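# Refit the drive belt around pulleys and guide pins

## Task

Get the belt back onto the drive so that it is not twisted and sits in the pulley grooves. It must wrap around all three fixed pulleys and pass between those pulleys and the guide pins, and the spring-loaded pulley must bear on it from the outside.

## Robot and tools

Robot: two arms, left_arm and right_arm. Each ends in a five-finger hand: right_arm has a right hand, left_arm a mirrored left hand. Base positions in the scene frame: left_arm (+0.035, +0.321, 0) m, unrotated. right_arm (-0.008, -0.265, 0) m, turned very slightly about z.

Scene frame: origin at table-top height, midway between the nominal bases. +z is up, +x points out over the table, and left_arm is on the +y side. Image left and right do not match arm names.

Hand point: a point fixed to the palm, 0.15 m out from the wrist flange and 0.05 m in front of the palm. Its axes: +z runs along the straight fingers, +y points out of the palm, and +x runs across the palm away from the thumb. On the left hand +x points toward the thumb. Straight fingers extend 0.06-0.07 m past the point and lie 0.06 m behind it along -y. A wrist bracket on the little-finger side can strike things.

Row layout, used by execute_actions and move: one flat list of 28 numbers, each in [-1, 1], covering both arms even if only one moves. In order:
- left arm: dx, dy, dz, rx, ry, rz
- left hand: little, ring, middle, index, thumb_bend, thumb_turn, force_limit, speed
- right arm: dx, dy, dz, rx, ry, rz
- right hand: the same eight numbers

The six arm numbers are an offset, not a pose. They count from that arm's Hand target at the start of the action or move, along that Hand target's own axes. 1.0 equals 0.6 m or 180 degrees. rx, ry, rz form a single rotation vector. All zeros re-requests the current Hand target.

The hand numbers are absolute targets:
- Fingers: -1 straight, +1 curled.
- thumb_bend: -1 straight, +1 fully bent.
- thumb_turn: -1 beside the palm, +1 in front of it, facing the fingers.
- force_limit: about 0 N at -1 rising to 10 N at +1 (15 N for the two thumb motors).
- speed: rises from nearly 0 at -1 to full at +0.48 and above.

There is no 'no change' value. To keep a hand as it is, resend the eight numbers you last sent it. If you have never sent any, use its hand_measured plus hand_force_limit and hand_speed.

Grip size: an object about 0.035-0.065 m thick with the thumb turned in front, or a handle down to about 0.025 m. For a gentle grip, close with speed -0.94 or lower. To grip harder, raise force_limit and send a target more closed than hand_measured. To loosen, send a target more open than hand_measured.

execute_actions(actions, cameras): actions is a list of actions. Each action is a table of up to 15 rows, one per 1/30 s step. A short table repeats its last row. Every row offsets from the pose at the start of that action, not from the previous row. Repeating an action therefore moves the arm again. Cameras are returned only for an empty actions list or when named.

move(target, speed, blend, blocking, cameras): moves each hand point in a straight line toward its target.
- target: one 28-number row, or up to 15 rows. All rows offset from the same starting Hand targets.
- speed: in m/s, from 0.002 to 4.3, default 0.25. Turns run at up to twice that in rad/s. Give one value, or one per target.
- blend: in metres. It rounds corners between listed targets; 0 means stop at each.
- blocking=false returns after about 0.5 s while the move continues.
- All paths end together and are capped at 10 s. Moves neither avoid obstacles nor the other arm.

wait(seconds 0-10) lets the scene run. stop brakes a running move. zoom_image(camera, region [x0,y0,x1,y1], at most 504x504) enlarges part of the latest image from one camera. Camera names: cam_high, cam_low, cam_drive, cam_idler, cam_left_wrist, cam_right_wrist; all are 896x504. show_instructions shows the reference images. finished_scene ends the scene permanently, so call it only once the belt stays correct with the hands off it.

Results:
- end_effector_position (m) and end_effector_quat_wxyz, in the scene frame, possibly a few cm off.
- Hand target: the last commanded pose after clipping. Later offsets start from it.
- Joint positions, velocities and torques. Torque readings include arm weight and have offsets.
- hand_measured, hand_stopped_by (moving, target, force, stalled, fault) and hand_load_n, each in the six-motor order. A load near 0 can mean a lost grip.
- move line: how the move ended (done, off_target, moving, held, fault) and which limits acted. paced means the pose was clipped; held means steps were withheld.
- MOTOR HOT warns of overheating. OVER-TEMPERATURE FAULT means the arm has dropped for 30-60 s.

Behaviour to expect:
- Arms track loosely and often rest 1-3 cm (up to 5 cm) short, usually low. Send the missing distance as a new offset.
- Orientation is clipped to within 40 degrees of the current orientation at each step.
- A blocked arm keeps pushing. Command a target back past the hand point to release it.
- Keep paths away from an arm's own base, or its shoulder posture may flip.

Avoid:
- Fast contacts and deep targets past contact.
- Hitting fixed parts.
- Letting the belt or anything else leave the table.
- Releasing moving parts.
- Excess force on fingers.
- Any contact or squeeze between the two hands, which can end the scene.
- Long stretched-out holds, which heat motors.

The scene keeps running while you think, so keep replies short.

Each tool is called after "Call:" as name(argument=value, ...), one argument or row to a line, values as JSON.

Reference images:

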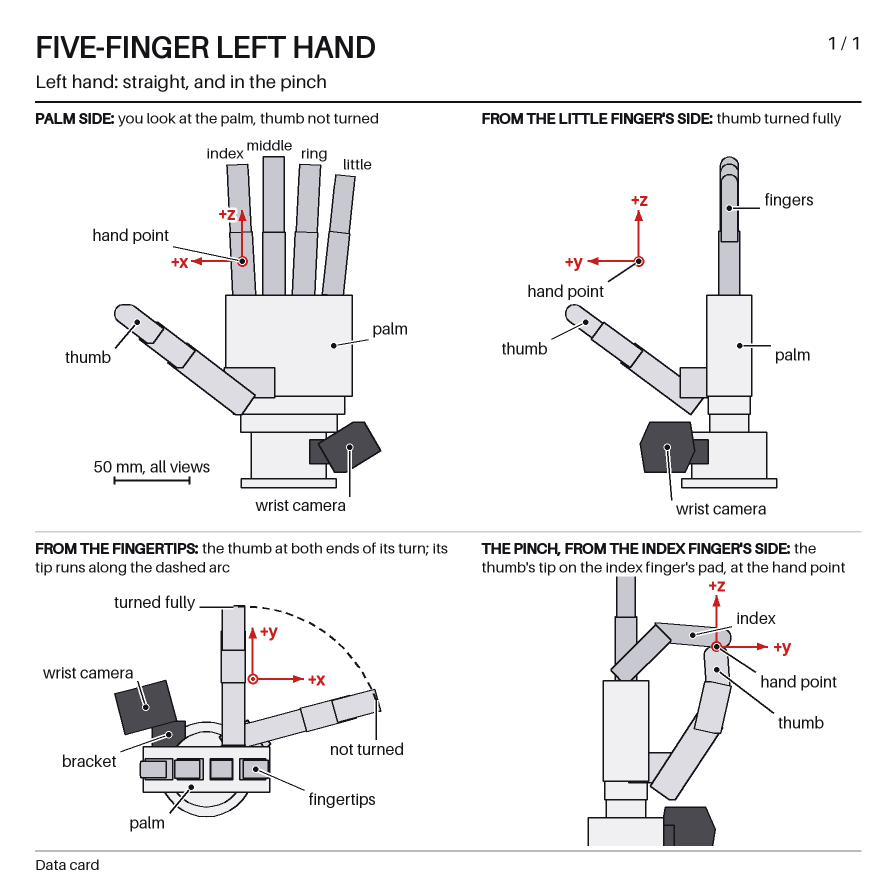

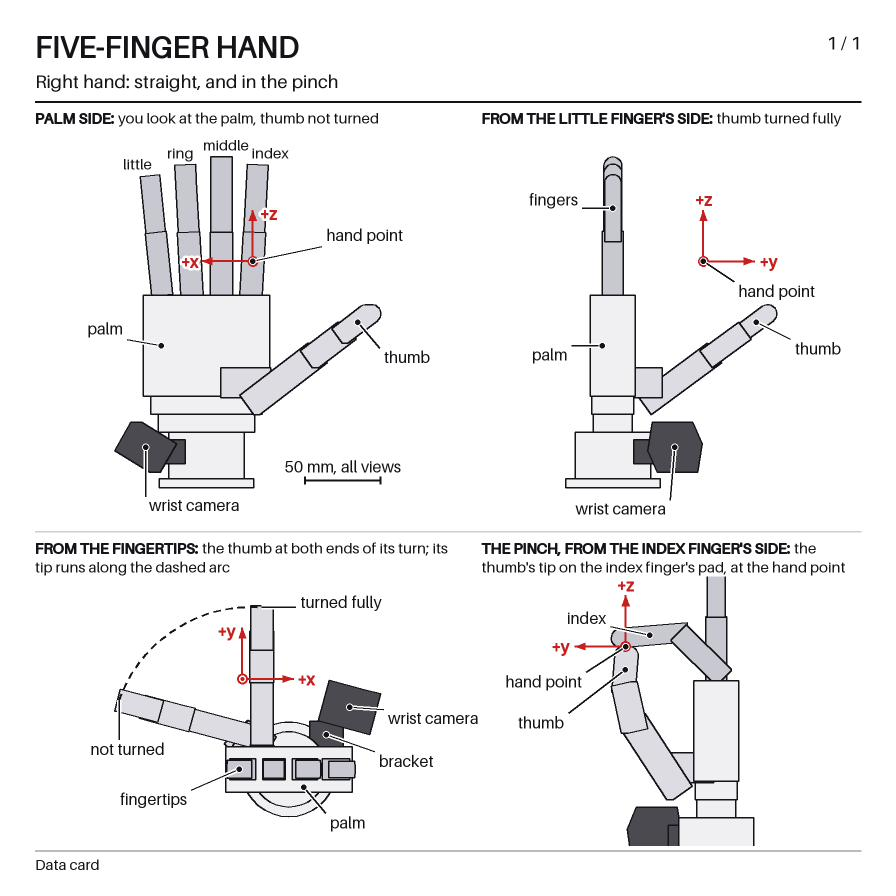

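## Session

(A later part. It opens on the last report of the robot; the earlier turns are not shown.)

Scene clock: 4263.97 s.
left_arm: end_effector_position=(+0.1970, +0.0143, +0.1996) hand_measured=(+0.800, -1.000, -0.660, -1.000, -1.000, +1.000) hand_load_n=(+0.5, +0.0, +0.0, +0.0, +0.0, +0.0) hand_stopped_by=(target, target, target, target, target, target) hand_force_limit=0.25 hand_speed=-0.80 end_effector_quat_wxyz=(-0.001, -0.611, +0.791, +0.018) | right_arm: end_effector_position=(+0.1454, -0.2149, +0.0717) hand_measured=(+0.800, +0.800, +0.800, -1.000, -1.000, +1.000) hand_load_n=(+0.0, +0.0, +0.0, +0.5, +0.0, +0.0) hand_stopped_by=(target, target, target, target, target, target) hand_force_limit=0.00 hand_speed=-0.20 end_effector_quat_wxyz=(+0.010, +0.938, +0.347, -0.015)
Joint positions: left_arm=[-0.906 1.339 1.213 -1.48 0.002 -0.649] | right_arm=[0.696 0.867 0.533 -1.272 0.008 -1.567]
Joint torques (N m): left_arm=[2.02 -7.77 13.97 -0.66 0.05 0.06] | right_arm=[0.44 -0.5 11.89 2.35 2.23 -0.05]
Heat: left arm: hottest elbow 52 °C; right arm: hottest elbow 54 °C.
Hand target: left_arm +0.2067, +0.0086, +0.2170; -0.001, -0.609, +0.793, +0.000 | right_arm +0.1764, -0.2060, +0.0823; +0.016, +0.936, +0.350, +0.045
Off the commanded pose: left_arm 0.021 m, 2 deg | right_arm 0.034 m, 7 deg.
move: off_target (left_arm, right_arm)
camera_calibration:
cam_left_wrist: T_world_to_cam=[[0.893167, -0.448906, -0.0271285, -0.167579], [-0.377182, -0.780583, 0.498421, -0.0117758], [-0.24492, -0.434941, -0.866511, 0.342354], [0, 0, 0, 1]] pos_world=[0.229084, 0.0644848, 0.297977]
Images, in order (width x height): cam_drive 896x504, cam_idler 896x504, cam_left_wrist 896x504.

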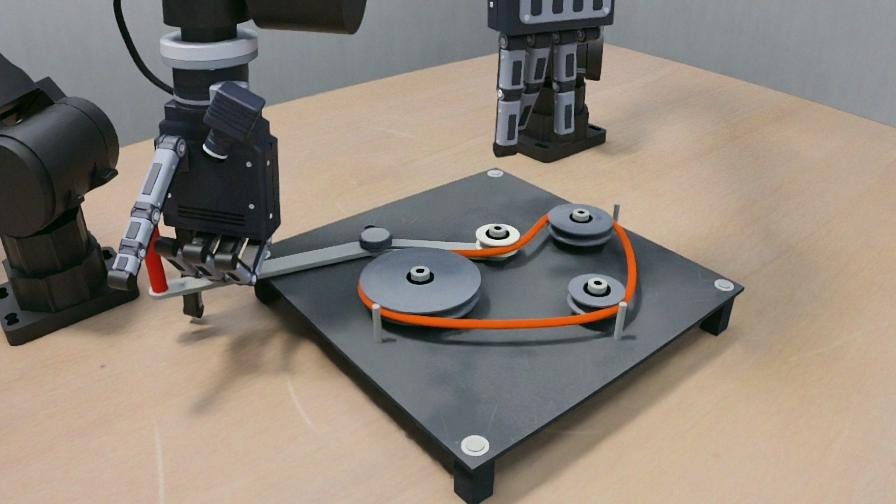

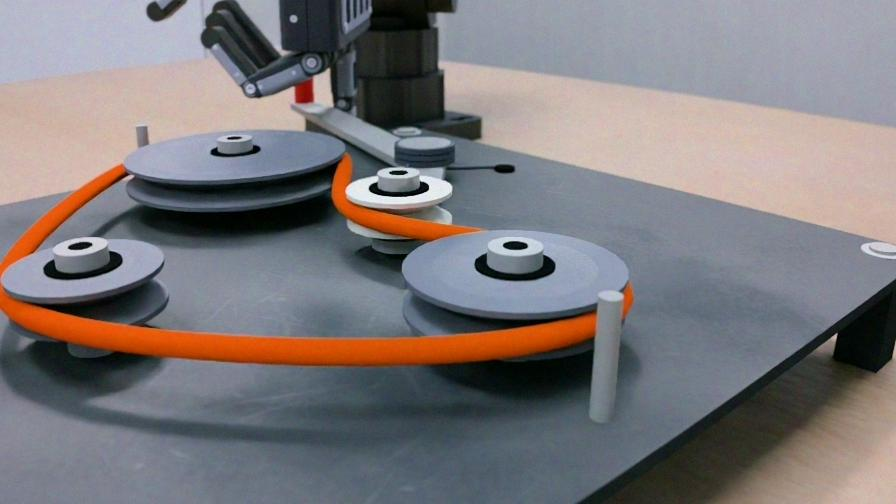

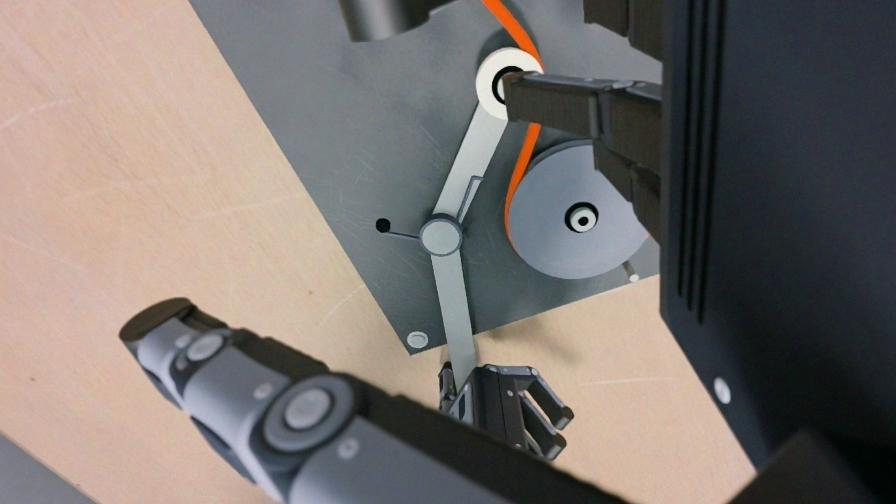

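Call:
move(
  target=[0,0,0,0,0,0,0.8,-1,-0.66,-1,-1,1,0.25,-0.8,-0.0207,-0.0268,-0.0032,0,0,0,0.8,0.8,0.8,-1,-1,1,0,-0.2],
  speed=0.04,
  cameras=["cam_idler","cam_left_wrist"],
)

Call:
zoom_image(
  camera="cam_idler",
  region=[300, 120, 600, 280],
)

Call:
zoom_image(
  camera="cam_left_wrist",
  region=[380, 320, 620, 480],
)

Scene clock: 4268.87 s.
left_arm: end_effector_position=(+0.1970, +0.0143, +0.1996) hand_measured=(+0.800, -1.000, -0.660, -1.000, -1.000, +1.000) hand_load_n=(+0.0, +0.0, +0.0, +0.0, +0.0, +0.0) hand_stopped_by=(target, target, target, target, target, target) hand_force_limit=0.25 hand_speed=-0.80 end_effector_quat_wxyz=(-0.001, -0.611, +0.791, +0.018) | right_arm: end_effector_position=(+0.1348, -0.2068, +0.0730) hand_measured=(+0.800, +0.800, +0.800, -1.000, -1.000, +1.000) hand_load_n=(+0.0, +0.0, +0.0, +0.5, +0.0, +0.0) hand_stopped_by=(target, target, target, target, target, target) hand_force_limit=0.00 hand_speed=-0.20 end_effector_quat_wxyz=(+0.009, +0.937, +0.349, +0.000)
Joint positions: left_arm=[-0.906 1.339 1.213 -1.48 0.002 -0.649] | right_arm=[0.778 0.827 0.521 -1.272 0.015 -1.488]
Joint torques (N m): left_arm=[2.02 -7.82 13.98 -0.66 0.05 0.06] | right_arm=[0.32 -0.97 11.28 1.65 2.12 -0.07]
Heat: left arm: hottest elbow 52 °C; right arm: hottest elbow 54 °C.
Hand target: left_arm +0.2067, +0.0086, +0.2170; -0.001, -0.609, +0.793, +0.000 | right_arm +0.1564, -0.2020, +0.0823; +0.016, +0.936, +0.350, +0.045
Off the commanded pose: left_arm 0.021 m, 2 deg | right_arm 0.024 m, 5 deg.
move: off_target (left_arm, right_arm)
camera_calibration:
cam_left_wrist: T_world_to_cam=[[0.893167, -0.448906, -0.0271285, -0.167579], [-0.377182, -0.780583, 0.498421, -0.0117758], [-0.24492, -0.434941, -0.866511, 0.342354], [0, 0, 0, 1]] pos_world=[0.229084, 0.0644848, 0.297977]
Images, in order (width x height): cam_idler 896x504, cam_left_wrist 896x504.

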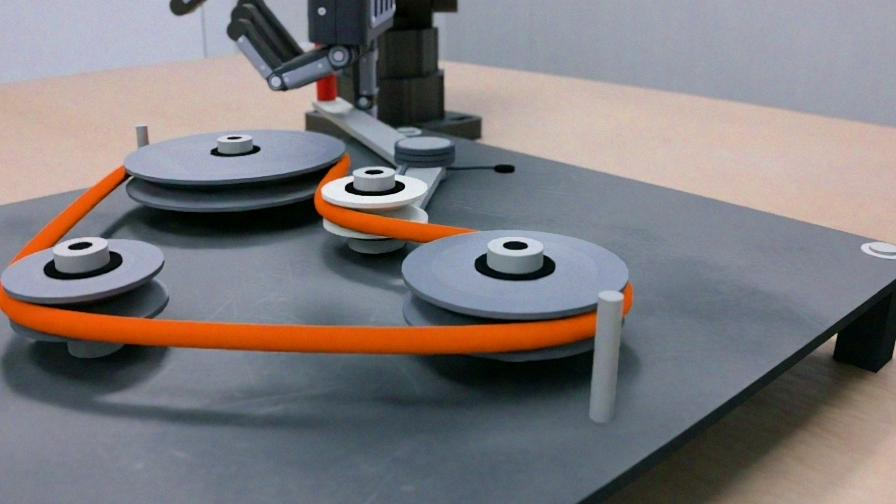

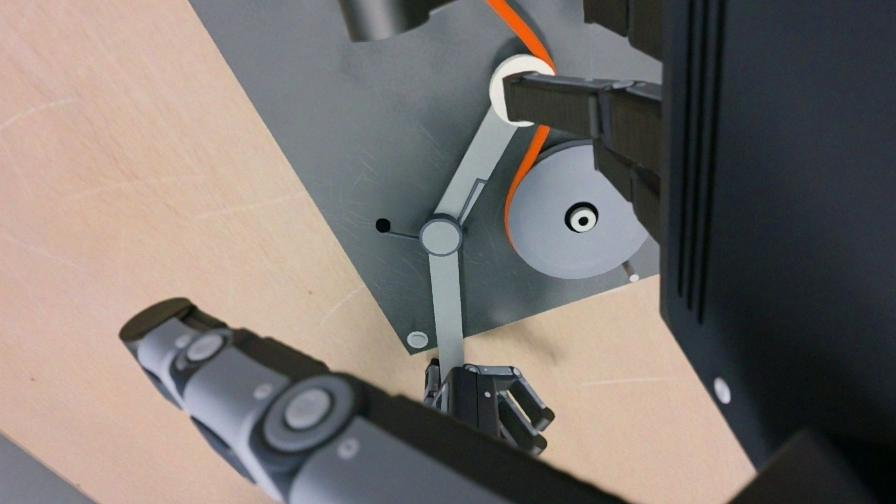

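Scaled by 1.680 from the camera's 896x504 image, which has a finer 1280x720 frame.

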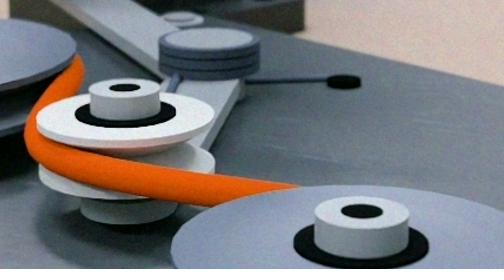

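Scaled by 2.100 from the camera's 896x504 image, which has a finer 1280x720 frame.

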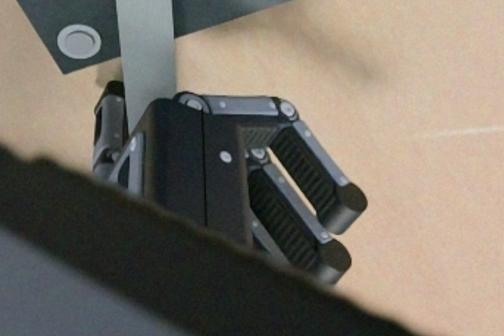

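Call:
move(
  target=[0,0,0,0,0,0,0.8,-1,-0.66,-1,-1,1,0.25,-0.8,-0.0207,-0.0268,-0.0032,0,0,0,0.8,0.8,0.8,-1,-1,1,0,-0.2],
  speed=0.04,
  cameras=["cam_idler","cam_left_wrist"],
)

Call:
zoom_image(
  camera="cam_idler",
  region=[300, 120, 600, 280],
)

Call:
zoom_image(
  camera="cam_left_wrist",
  region=[380, 320, 620, 480],
)

Scene clock: 4272.97 s.
left_arm: end_effector_position=(+0.1970, +0.0143, +0.1996) hand_measured=(+0.800, -1.000, -0.660, -1.000, -1.000, +1.000) hand_load_n=(+0.0, +0.0, +0.0, +0.0, +0.0, +0.0) hand_stopped_by=(target, target, target, target, target, target) hand_force_limit=0.25 hand_speed=-0.80 end_effector_quat_wxyz=(-0.001, -0.611, +0.791, +0.018) | right_arm: end_effector_position=(+0.1298, -0.1983, +0.0794) hand_measured=(+0.800, +0.800, +0.800, -1.000, -1.000, +1.000) hand_load_n=(+0.0, +0.0, +0.0, +0.5, +0.0, +0.0) hand_stopped_by=(target, target, target, target, target, target) hand_force_limit=0.00 hand_speed=-0.20 end_effector_quat_wxyz=(+0.011, +0.936, +0.351, +0.025)
Joint positions: left_arm=[-0.906 1.339 1.213 -1.48 0.002 -0.649] | right_arm=[0.864 0.787 0.521 -1.272 0.045 -1.409]
Joint torques (N m): left_arm=[2.02 -7.77 13.97 -0.66 0.05 0.06] | right_arm=[1.08 -0.21 10 0.84 1.26 0.04]
Heat: left arm: hottest elbow 52 °C; right arm: hottest elbow 54 °C.
Hand target: left_arm +0.2067, +0.0086, +0.2170; -0.001, -0.609, +0.793, +0.000 | right_arm +0.1364, -0.1980, +0.0824; +0.016, +0.936, +0.350, +0.045
Off the commanded pose: left_arm 0.021 m, 2 deg | right_arm 0.007 m, 2 deg.
move: off_target (left_arm)
camera_calibration:
cam_left_wrist: T_world_to_cam=[[0.893167, -0.448906, -0.0271285, -0.167579], [-0.377182, -0.780583, 0.498421, -0.0117758], [-0.24492, -0.434941, -0.866511, 0.342354], [0, 0, 0, 1]] pos_world=[0.229084, 0.0644848, 0.297977]
Images, in order (width x height): cam_idler 896x504, cam_left_wrist 896x504.

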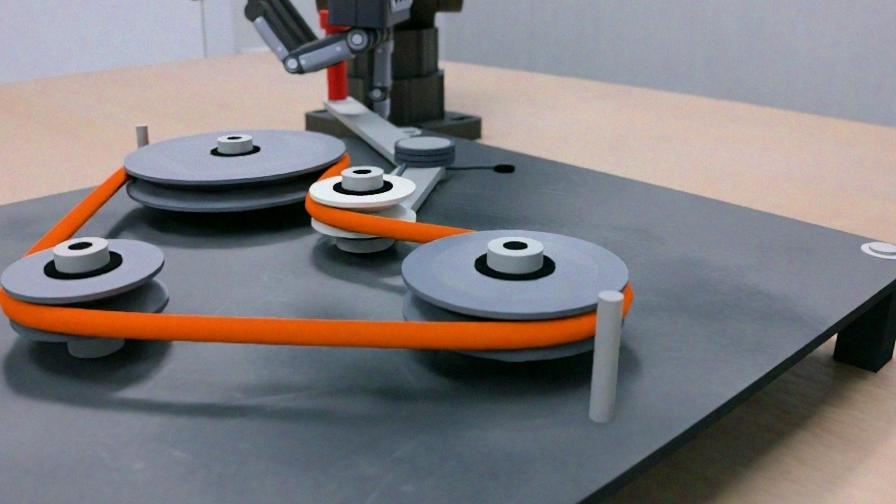

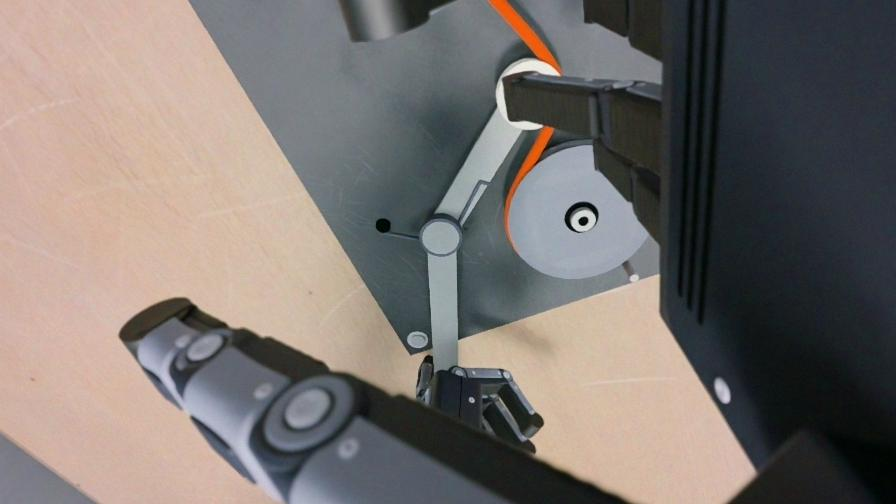

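Scaled by 1.680 from the camera's 896x504 image, which has a finer 1280x720 frame.

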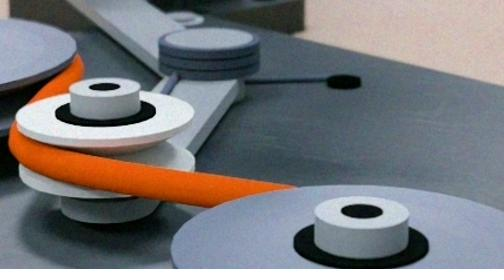

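Scaled by 2.100 from the camera's 896x504 image, which has a finer 1280x720 frame.

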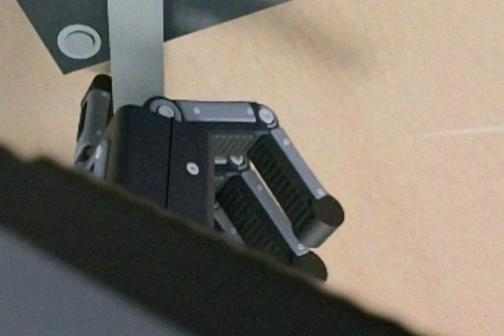

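Call:
wait(
  seconds=0.1,
  cameras=["cam_high","cam_drive","cam_right_wrist"],
)

Call:
zoom_image(
  camera="cam_drive",
  region=[80, 130, 320, 340],
)

Scene clock: 4278.27 s.
left_arm: end_effector_position=(+0.1970, +0.0143, +0.1996) hand_measured=(+0.800, -1.000, -0.660, -1.000, -1.000, +1.000) hand_load_n=(+0.0, +0.0, +0.0, +0.0, +0.0, +0.0) hand_stopped_by=(target, target, target, target, target, target) hand_force_limit=0.25 hand_speed=-0.80 end_effector_quat_wxyz=(-0.001, -0.611, +0.791, +0.018) | right_arm: end_effector_position=(+0.1298, -0.1983, +0.0794) hand_measured=(+0.800, +0.800, +0.800, -1.000, -1.000, +1.000) hand_load_n=(+0.0, +0.0, +0.0, +0.5, +0.0, +0.0) hand_stopped_by=(target, target, target, target, target, target) hand_force_limit=0.00 hand_speed=-0.20 end_effector_quat_wxyz=(+0.011, +0.936, +0.351, +0.025)
Joint positions: left_arm=[-0.906 1.339 1.213 -1.48 0.002 -0.649] | right_arm=[0.864 0.787 0.521 -1.272 0.045 -1.408]
Joint torques (N m): left_arm=[2.02 -7.77 13.97 -0.66 0.05 0.06] | right_arm=[0.73 0.38 10.03 0.72 1.25 0.05]
Heat: left arm: hottest elbow 52 °C; right arm: hottest elbow 53 °C.
Hand target: left_arm +0.2067, +0.0086, +0.2170; -0.001, -0.609, +0.793, +0.000 | right_arm +0.1364, -0.1980, +0.0824; +0.016, +0.936, +0.350, +0.045
Off the commanded pose: left_arm 0.021 m, 2 deg | right_arm 0.007 m, 2 deg.
wait: 0.10 s; at rest from the start
camera_calibration:
cam_right_wrist: T_world_to_cam=[[0.807832, -0.579039, 0.110097, -0.23302], [-0.561775, -0.699872, 0.441121, -0.0981671], [-0.178373, -0.418201, -0.890669, 0.128386], [0, 0, 0, 1]] pos_world=[0.155993, -0.149941, 0.183308]
Images, in order (width x height): cam_high 896x504, cam_drive 896x504, cam_right_wrist 896x504.

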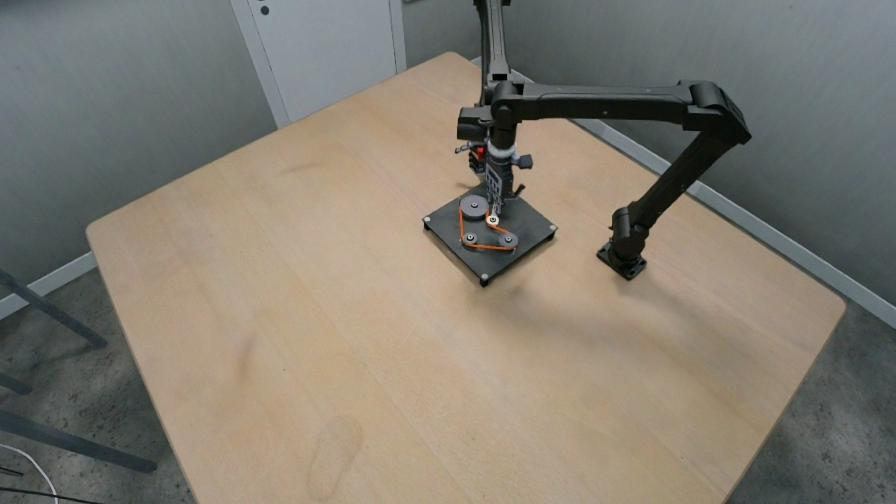

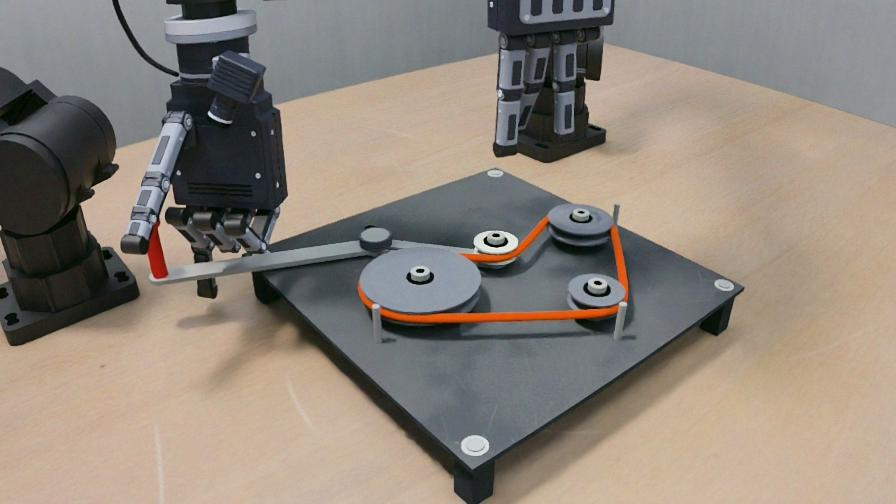

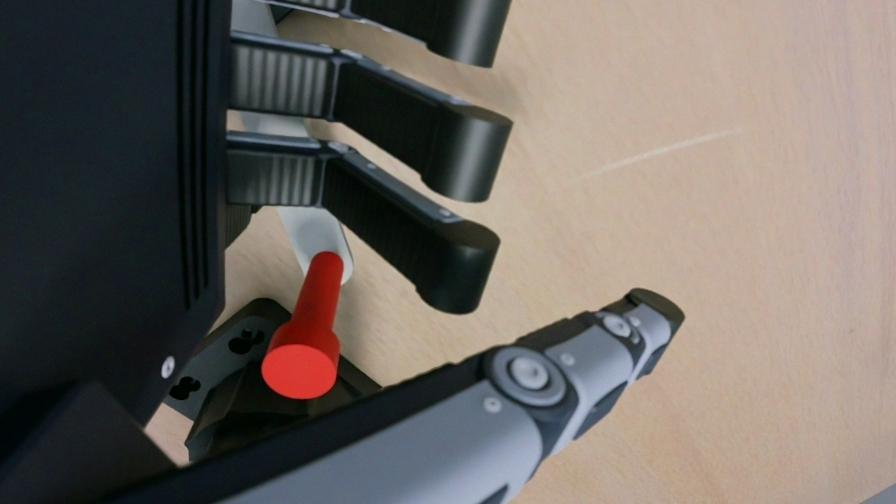

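Scaled by 2.100 from the camera's 896x504 image, which has a finer 1280x720 frame.

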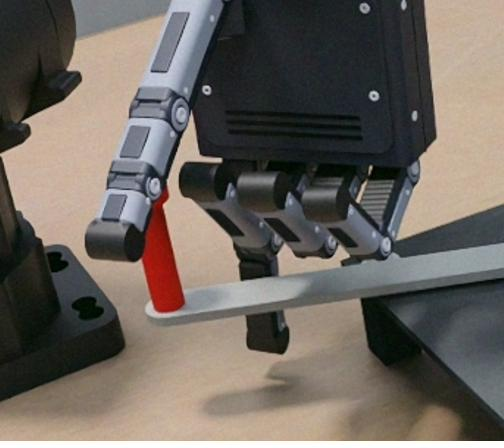

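Call:
move(
  target=[0,0,0,0,0,0,0.8,-1,-0.66,-1,-1,1,0.25,-0.8,-0.0144,-0.0214,-0.0024,0,0,0,0.8,0.8,0.8,-1,-1,1,0,-0.2],
  speed=0.04,
  cameras=["cam_idler","cam_drive","cam_right_wrist"],
)

Call:
zoom_image(
  camera="cam_drive",
  region=[80, 130, 320, 340],
)

Scene clock: 4287.83 s.
left_arm: end_effector_position=(+0.1970, +0.0143, +0.1996) hand_measured=(+0.800, -1.000, -0.660, -1.000, -1.000, +1.000) hand_load_n=(+0.0, +0.0, +0.0, +0.0, +0.0, +0.0) hand_stopped_by=(target, target, target, target, target, target) hand_force_limit=0.25 hand_speed=-0.80 end_effector_quat_wxyz=(-0.001, -0.611, +0.791, +0.018) | right_arm: end_effector_position=(+0.1243, -0.1913, +0.0836) hand_measured=(+0.800, +0.800, +0.800, -1.000, -1.000, +1.000) hand_load_n=(+0.0, +0.0, +0.0, +0.0, +0.0, +0.0) hand_stopped_by=(target, target, target, target, target, target) hand_force_limit=0.00 hand_speed=-0.20 end_effector_quat_wxyz=(+0.014, +0.935, +0.352, +0.044)
Joint positions: left_arm=[-0.906 1.339 1.213 -1.48 0.002 -0.649] | right_arm=[0.942 0.763 0.521 -1.272 0.073 -1.334]
Joint torques (N m): left_arm=[2.02 -7.77 13.97 -0.66 0.05 0.06] | right_arm=[1.03 0.32 9.47 0.08 0.4 0.19]
Heat: left arm: hottest elbow 53 °C; right arm: hottest elbow 53 °C.
Hand target: left_arm +0.2067, +0.0086, +0.2170; -0.001, -0.609, +0.793, +0.000 | right_arm +0.1214, -0.1940, +0.0824; +0.016, +0.936, +0.349, +0.045
Off the commanded pose: left_arm 0.021 m, 2 deg | right_arm 0.004 m, 0 deg.
move: off_target (left_arm)
camera_calibration:
cam_right_wrist: T_world_to_cam=[[0.805004, -0.577751, 0.134804, -0.226347], [-0.575358, -0.704866, 0.414882, -0.0952931], [-0.14468, -0.411542, -0.899834, 0.131876], [0, 0, 0, 1]] pos_world=[0.146463, -0.143669, 0.188714]
Images, in order (width x height): cam_drive 896x504, cam_idler 896x504, cam_right_wrist 896x504.

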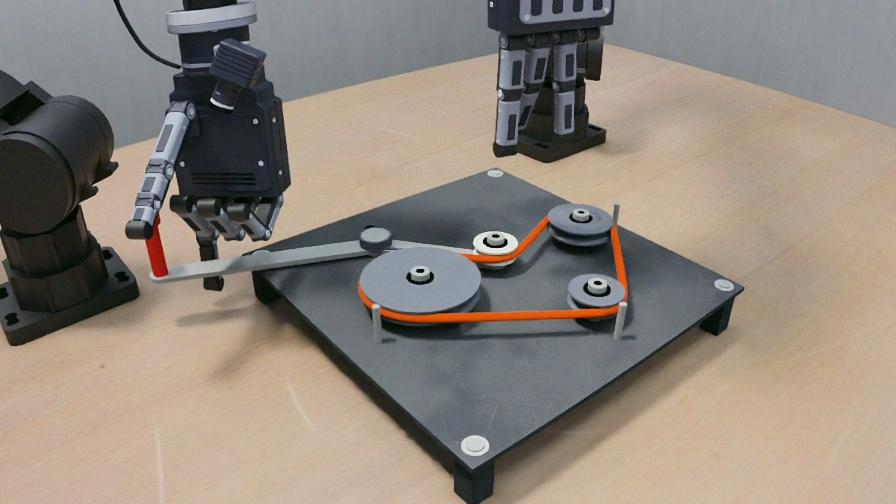

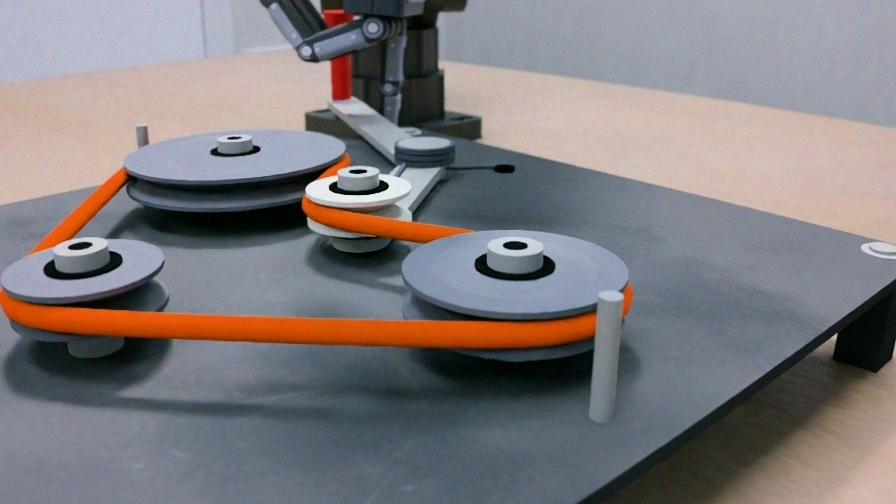

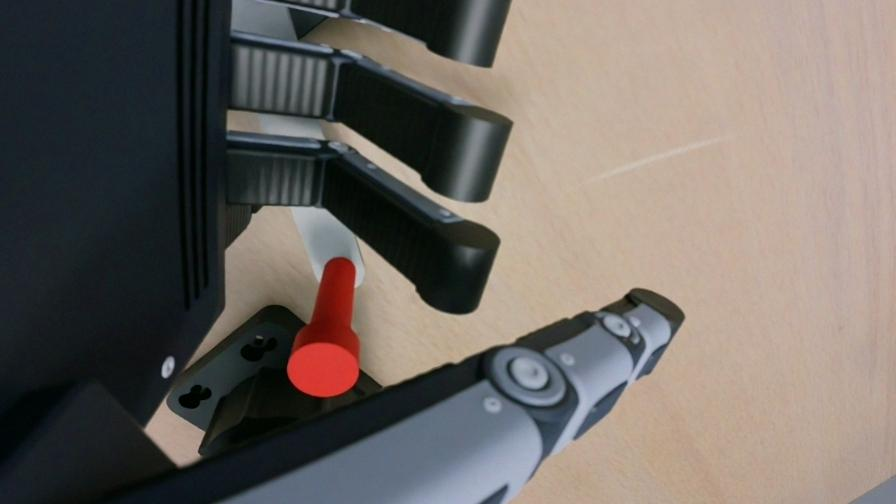

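Scaled by 2.100 from the camera's 896x504 image, which has a finer 1280x720 frame.

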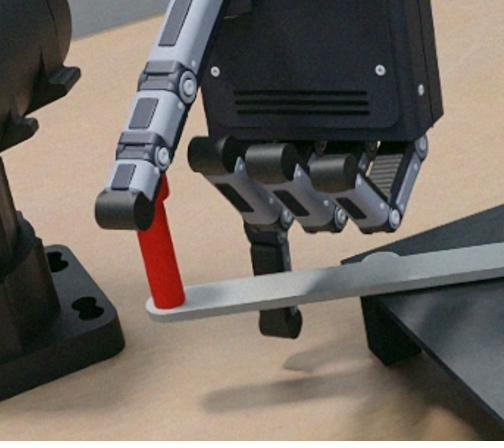

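Call:
move(
  target=[0,0,0,0,0,0,0.8,-1,-0.66,-1,-1,1,0.25,-0.8,0.0122,0.0103,-0.166,0,0,0,0.8,0.8,0.8,-1,-1,1,0,-0.2],
  speed=0.08,
  cameras=["cam_idler","cam_drive","cam_left_wrist"],
)

Call:
zoom_image(
  camera="cam_drive",
  region=[340, 170, 680, 360],
)

Call:
zoom_image(
  camera="cam_idler",
  region=[100, 110, 560, 370],
)

Scene clock: 4294.13 s.
left_arm: end_effector_position=(+0.1970, +0.0143, +0.1996) hand_measured=(+0.800, -1.000, -0.660, -1.000, -1.000, +1.000) hand_load_n=(+0.0, +0.0, +0.0, +0.0, +0.0, +0.0) hand_stopped_by=(target, target, target, target, target, target) hand_force_limit=0.25 hand_speed=-0.80 end_effector_quat_wxyz=(-0.001, -0.611, +0.791, +0.018) | right_arm: end_effector_position=(+0.1151, -0.2043, +0.1591) hand_measured=(+0.800, +0.800, +0.800, -1.000, -1.000, +1.000) hand_load_n=(+0.0, +0.0, +0.0, +0.0, +0.0, +0.0) hand_stopped_by=(target, target, target, target, target, target) hand_force_limit=0.00 hand_speed=-0.20 end_effector_quat_wxyz=(+0.030, +0.935, +0.353, +0.020)
Joint positions: left_arm=[-0.906 1.339 1.213 -1.48 0.002 -0.649] | right_arm=[0.942 0.724 0.7 -1.547 0.073 -1.334]
Joint torques (N m): left_arm=[2.02 -7.77 13.97 -0.66 0.04 0.06] | right_arm=[0.97 0.73 15.75 -0.32 0.4 0.12]
Heat: left arm: hottest elbow 53 °C; right arm: hottest elbow 52 °C.
Hand target: left_arm +0.2067, +0.0086, +0.2170; -0.001, -0.609, +0.793, +0.000 | right_arm +0.1215, -0.1941, +0.1825; +0.016, +0.936, +0.350, +0.045
Off the commanded pose: left_arm 0.021 m, 2 deg | right_arm 0.026 m, 3 deg.
move: off_target (left_arm, right_arm)
camera_calibration:
cam_left_wrist: T_world_to_cam=[[0.893167, -0.448906, -0.0271285, -0.167579], [-0.377182, -0.780583, 0.498421, -0.0117758], [-0.24492, -0.434941, -0.866511, 0.342354], [0, 0, 0, 1]] pos_world=[0.229084, 0.0644848, 0.297977]
Images, in order (width x height): cam_drive 896x504, cam_idler 896x504, cam_left_wrist 896x504.

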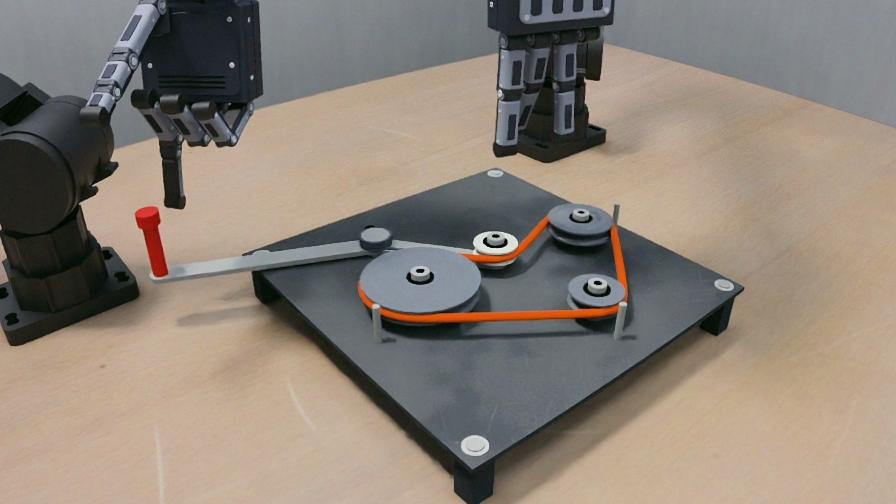

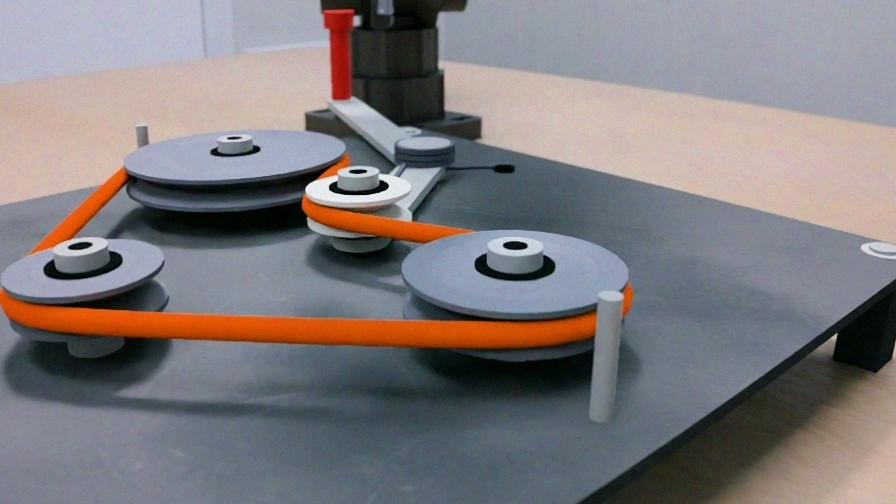

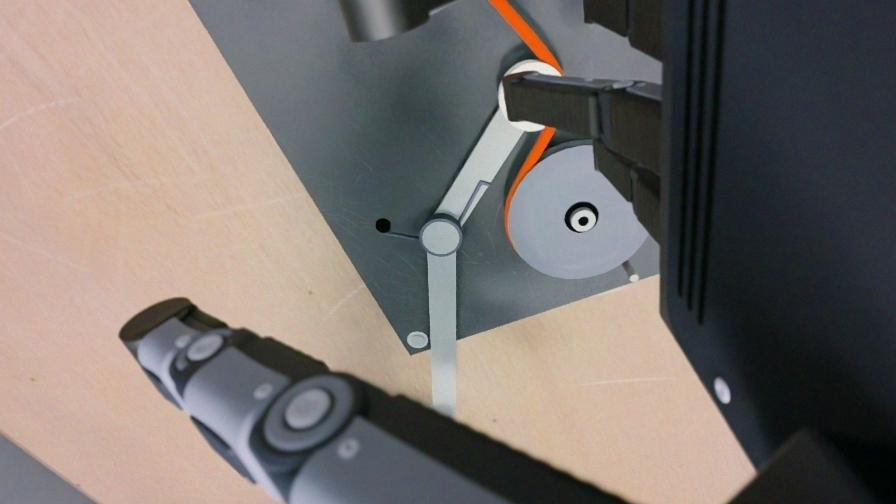

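Scaled by 1.482 from the camera's 896x504 image, which has a finer 1280x720 frame.

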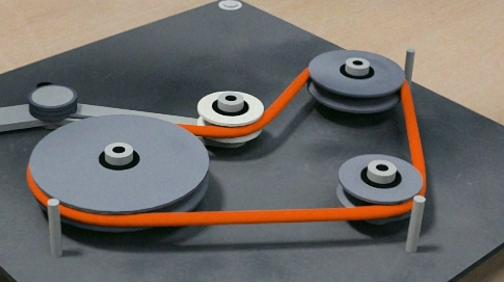

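Scaled by 1.096 from the camera's 896x504 image, which has a finer 1280x720 frame.

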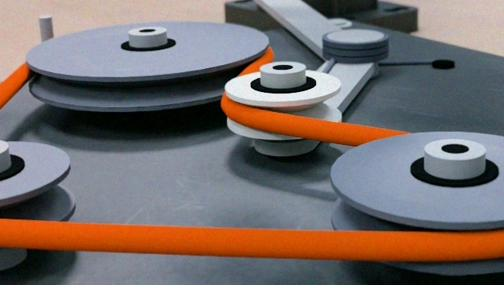

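Call:
zoom_image(
  camera="cam_drive",
  region=[540, 190, 660, 350],
)

Call:
zoom_image(
  camera="cam_drive",
  region=[340, 220, 540, 350],
)

Call:
zoom_image(
  camera="cam_idler",
  region=[0, 110, 260, 370],
)

Scaled by 3.150 from the camera's 896x504 image, which has a finer 1280x720 frame.

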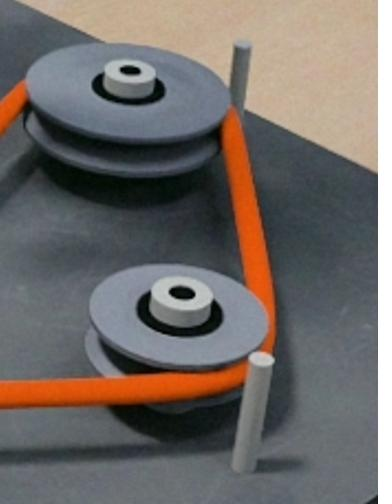

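Scaled by 2.520 from the camera's 896x504 image, which has a finer 1280x720 frame.

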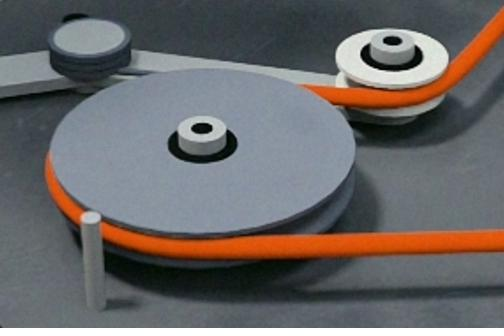

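Scaled by 1.938 from the camera's 896x504 image, which has a finer 1280x720 frame.

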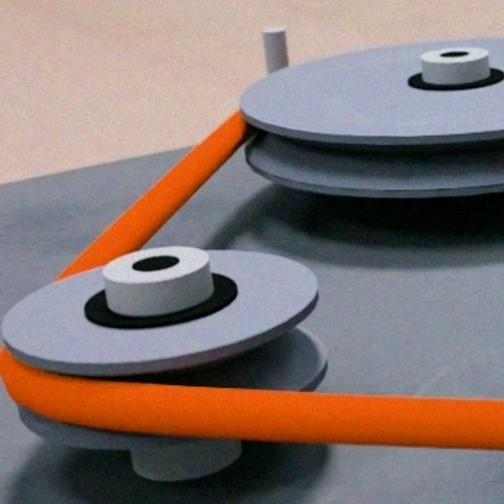

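Call:
finished_scene(
)

The scene is finished: the task was done.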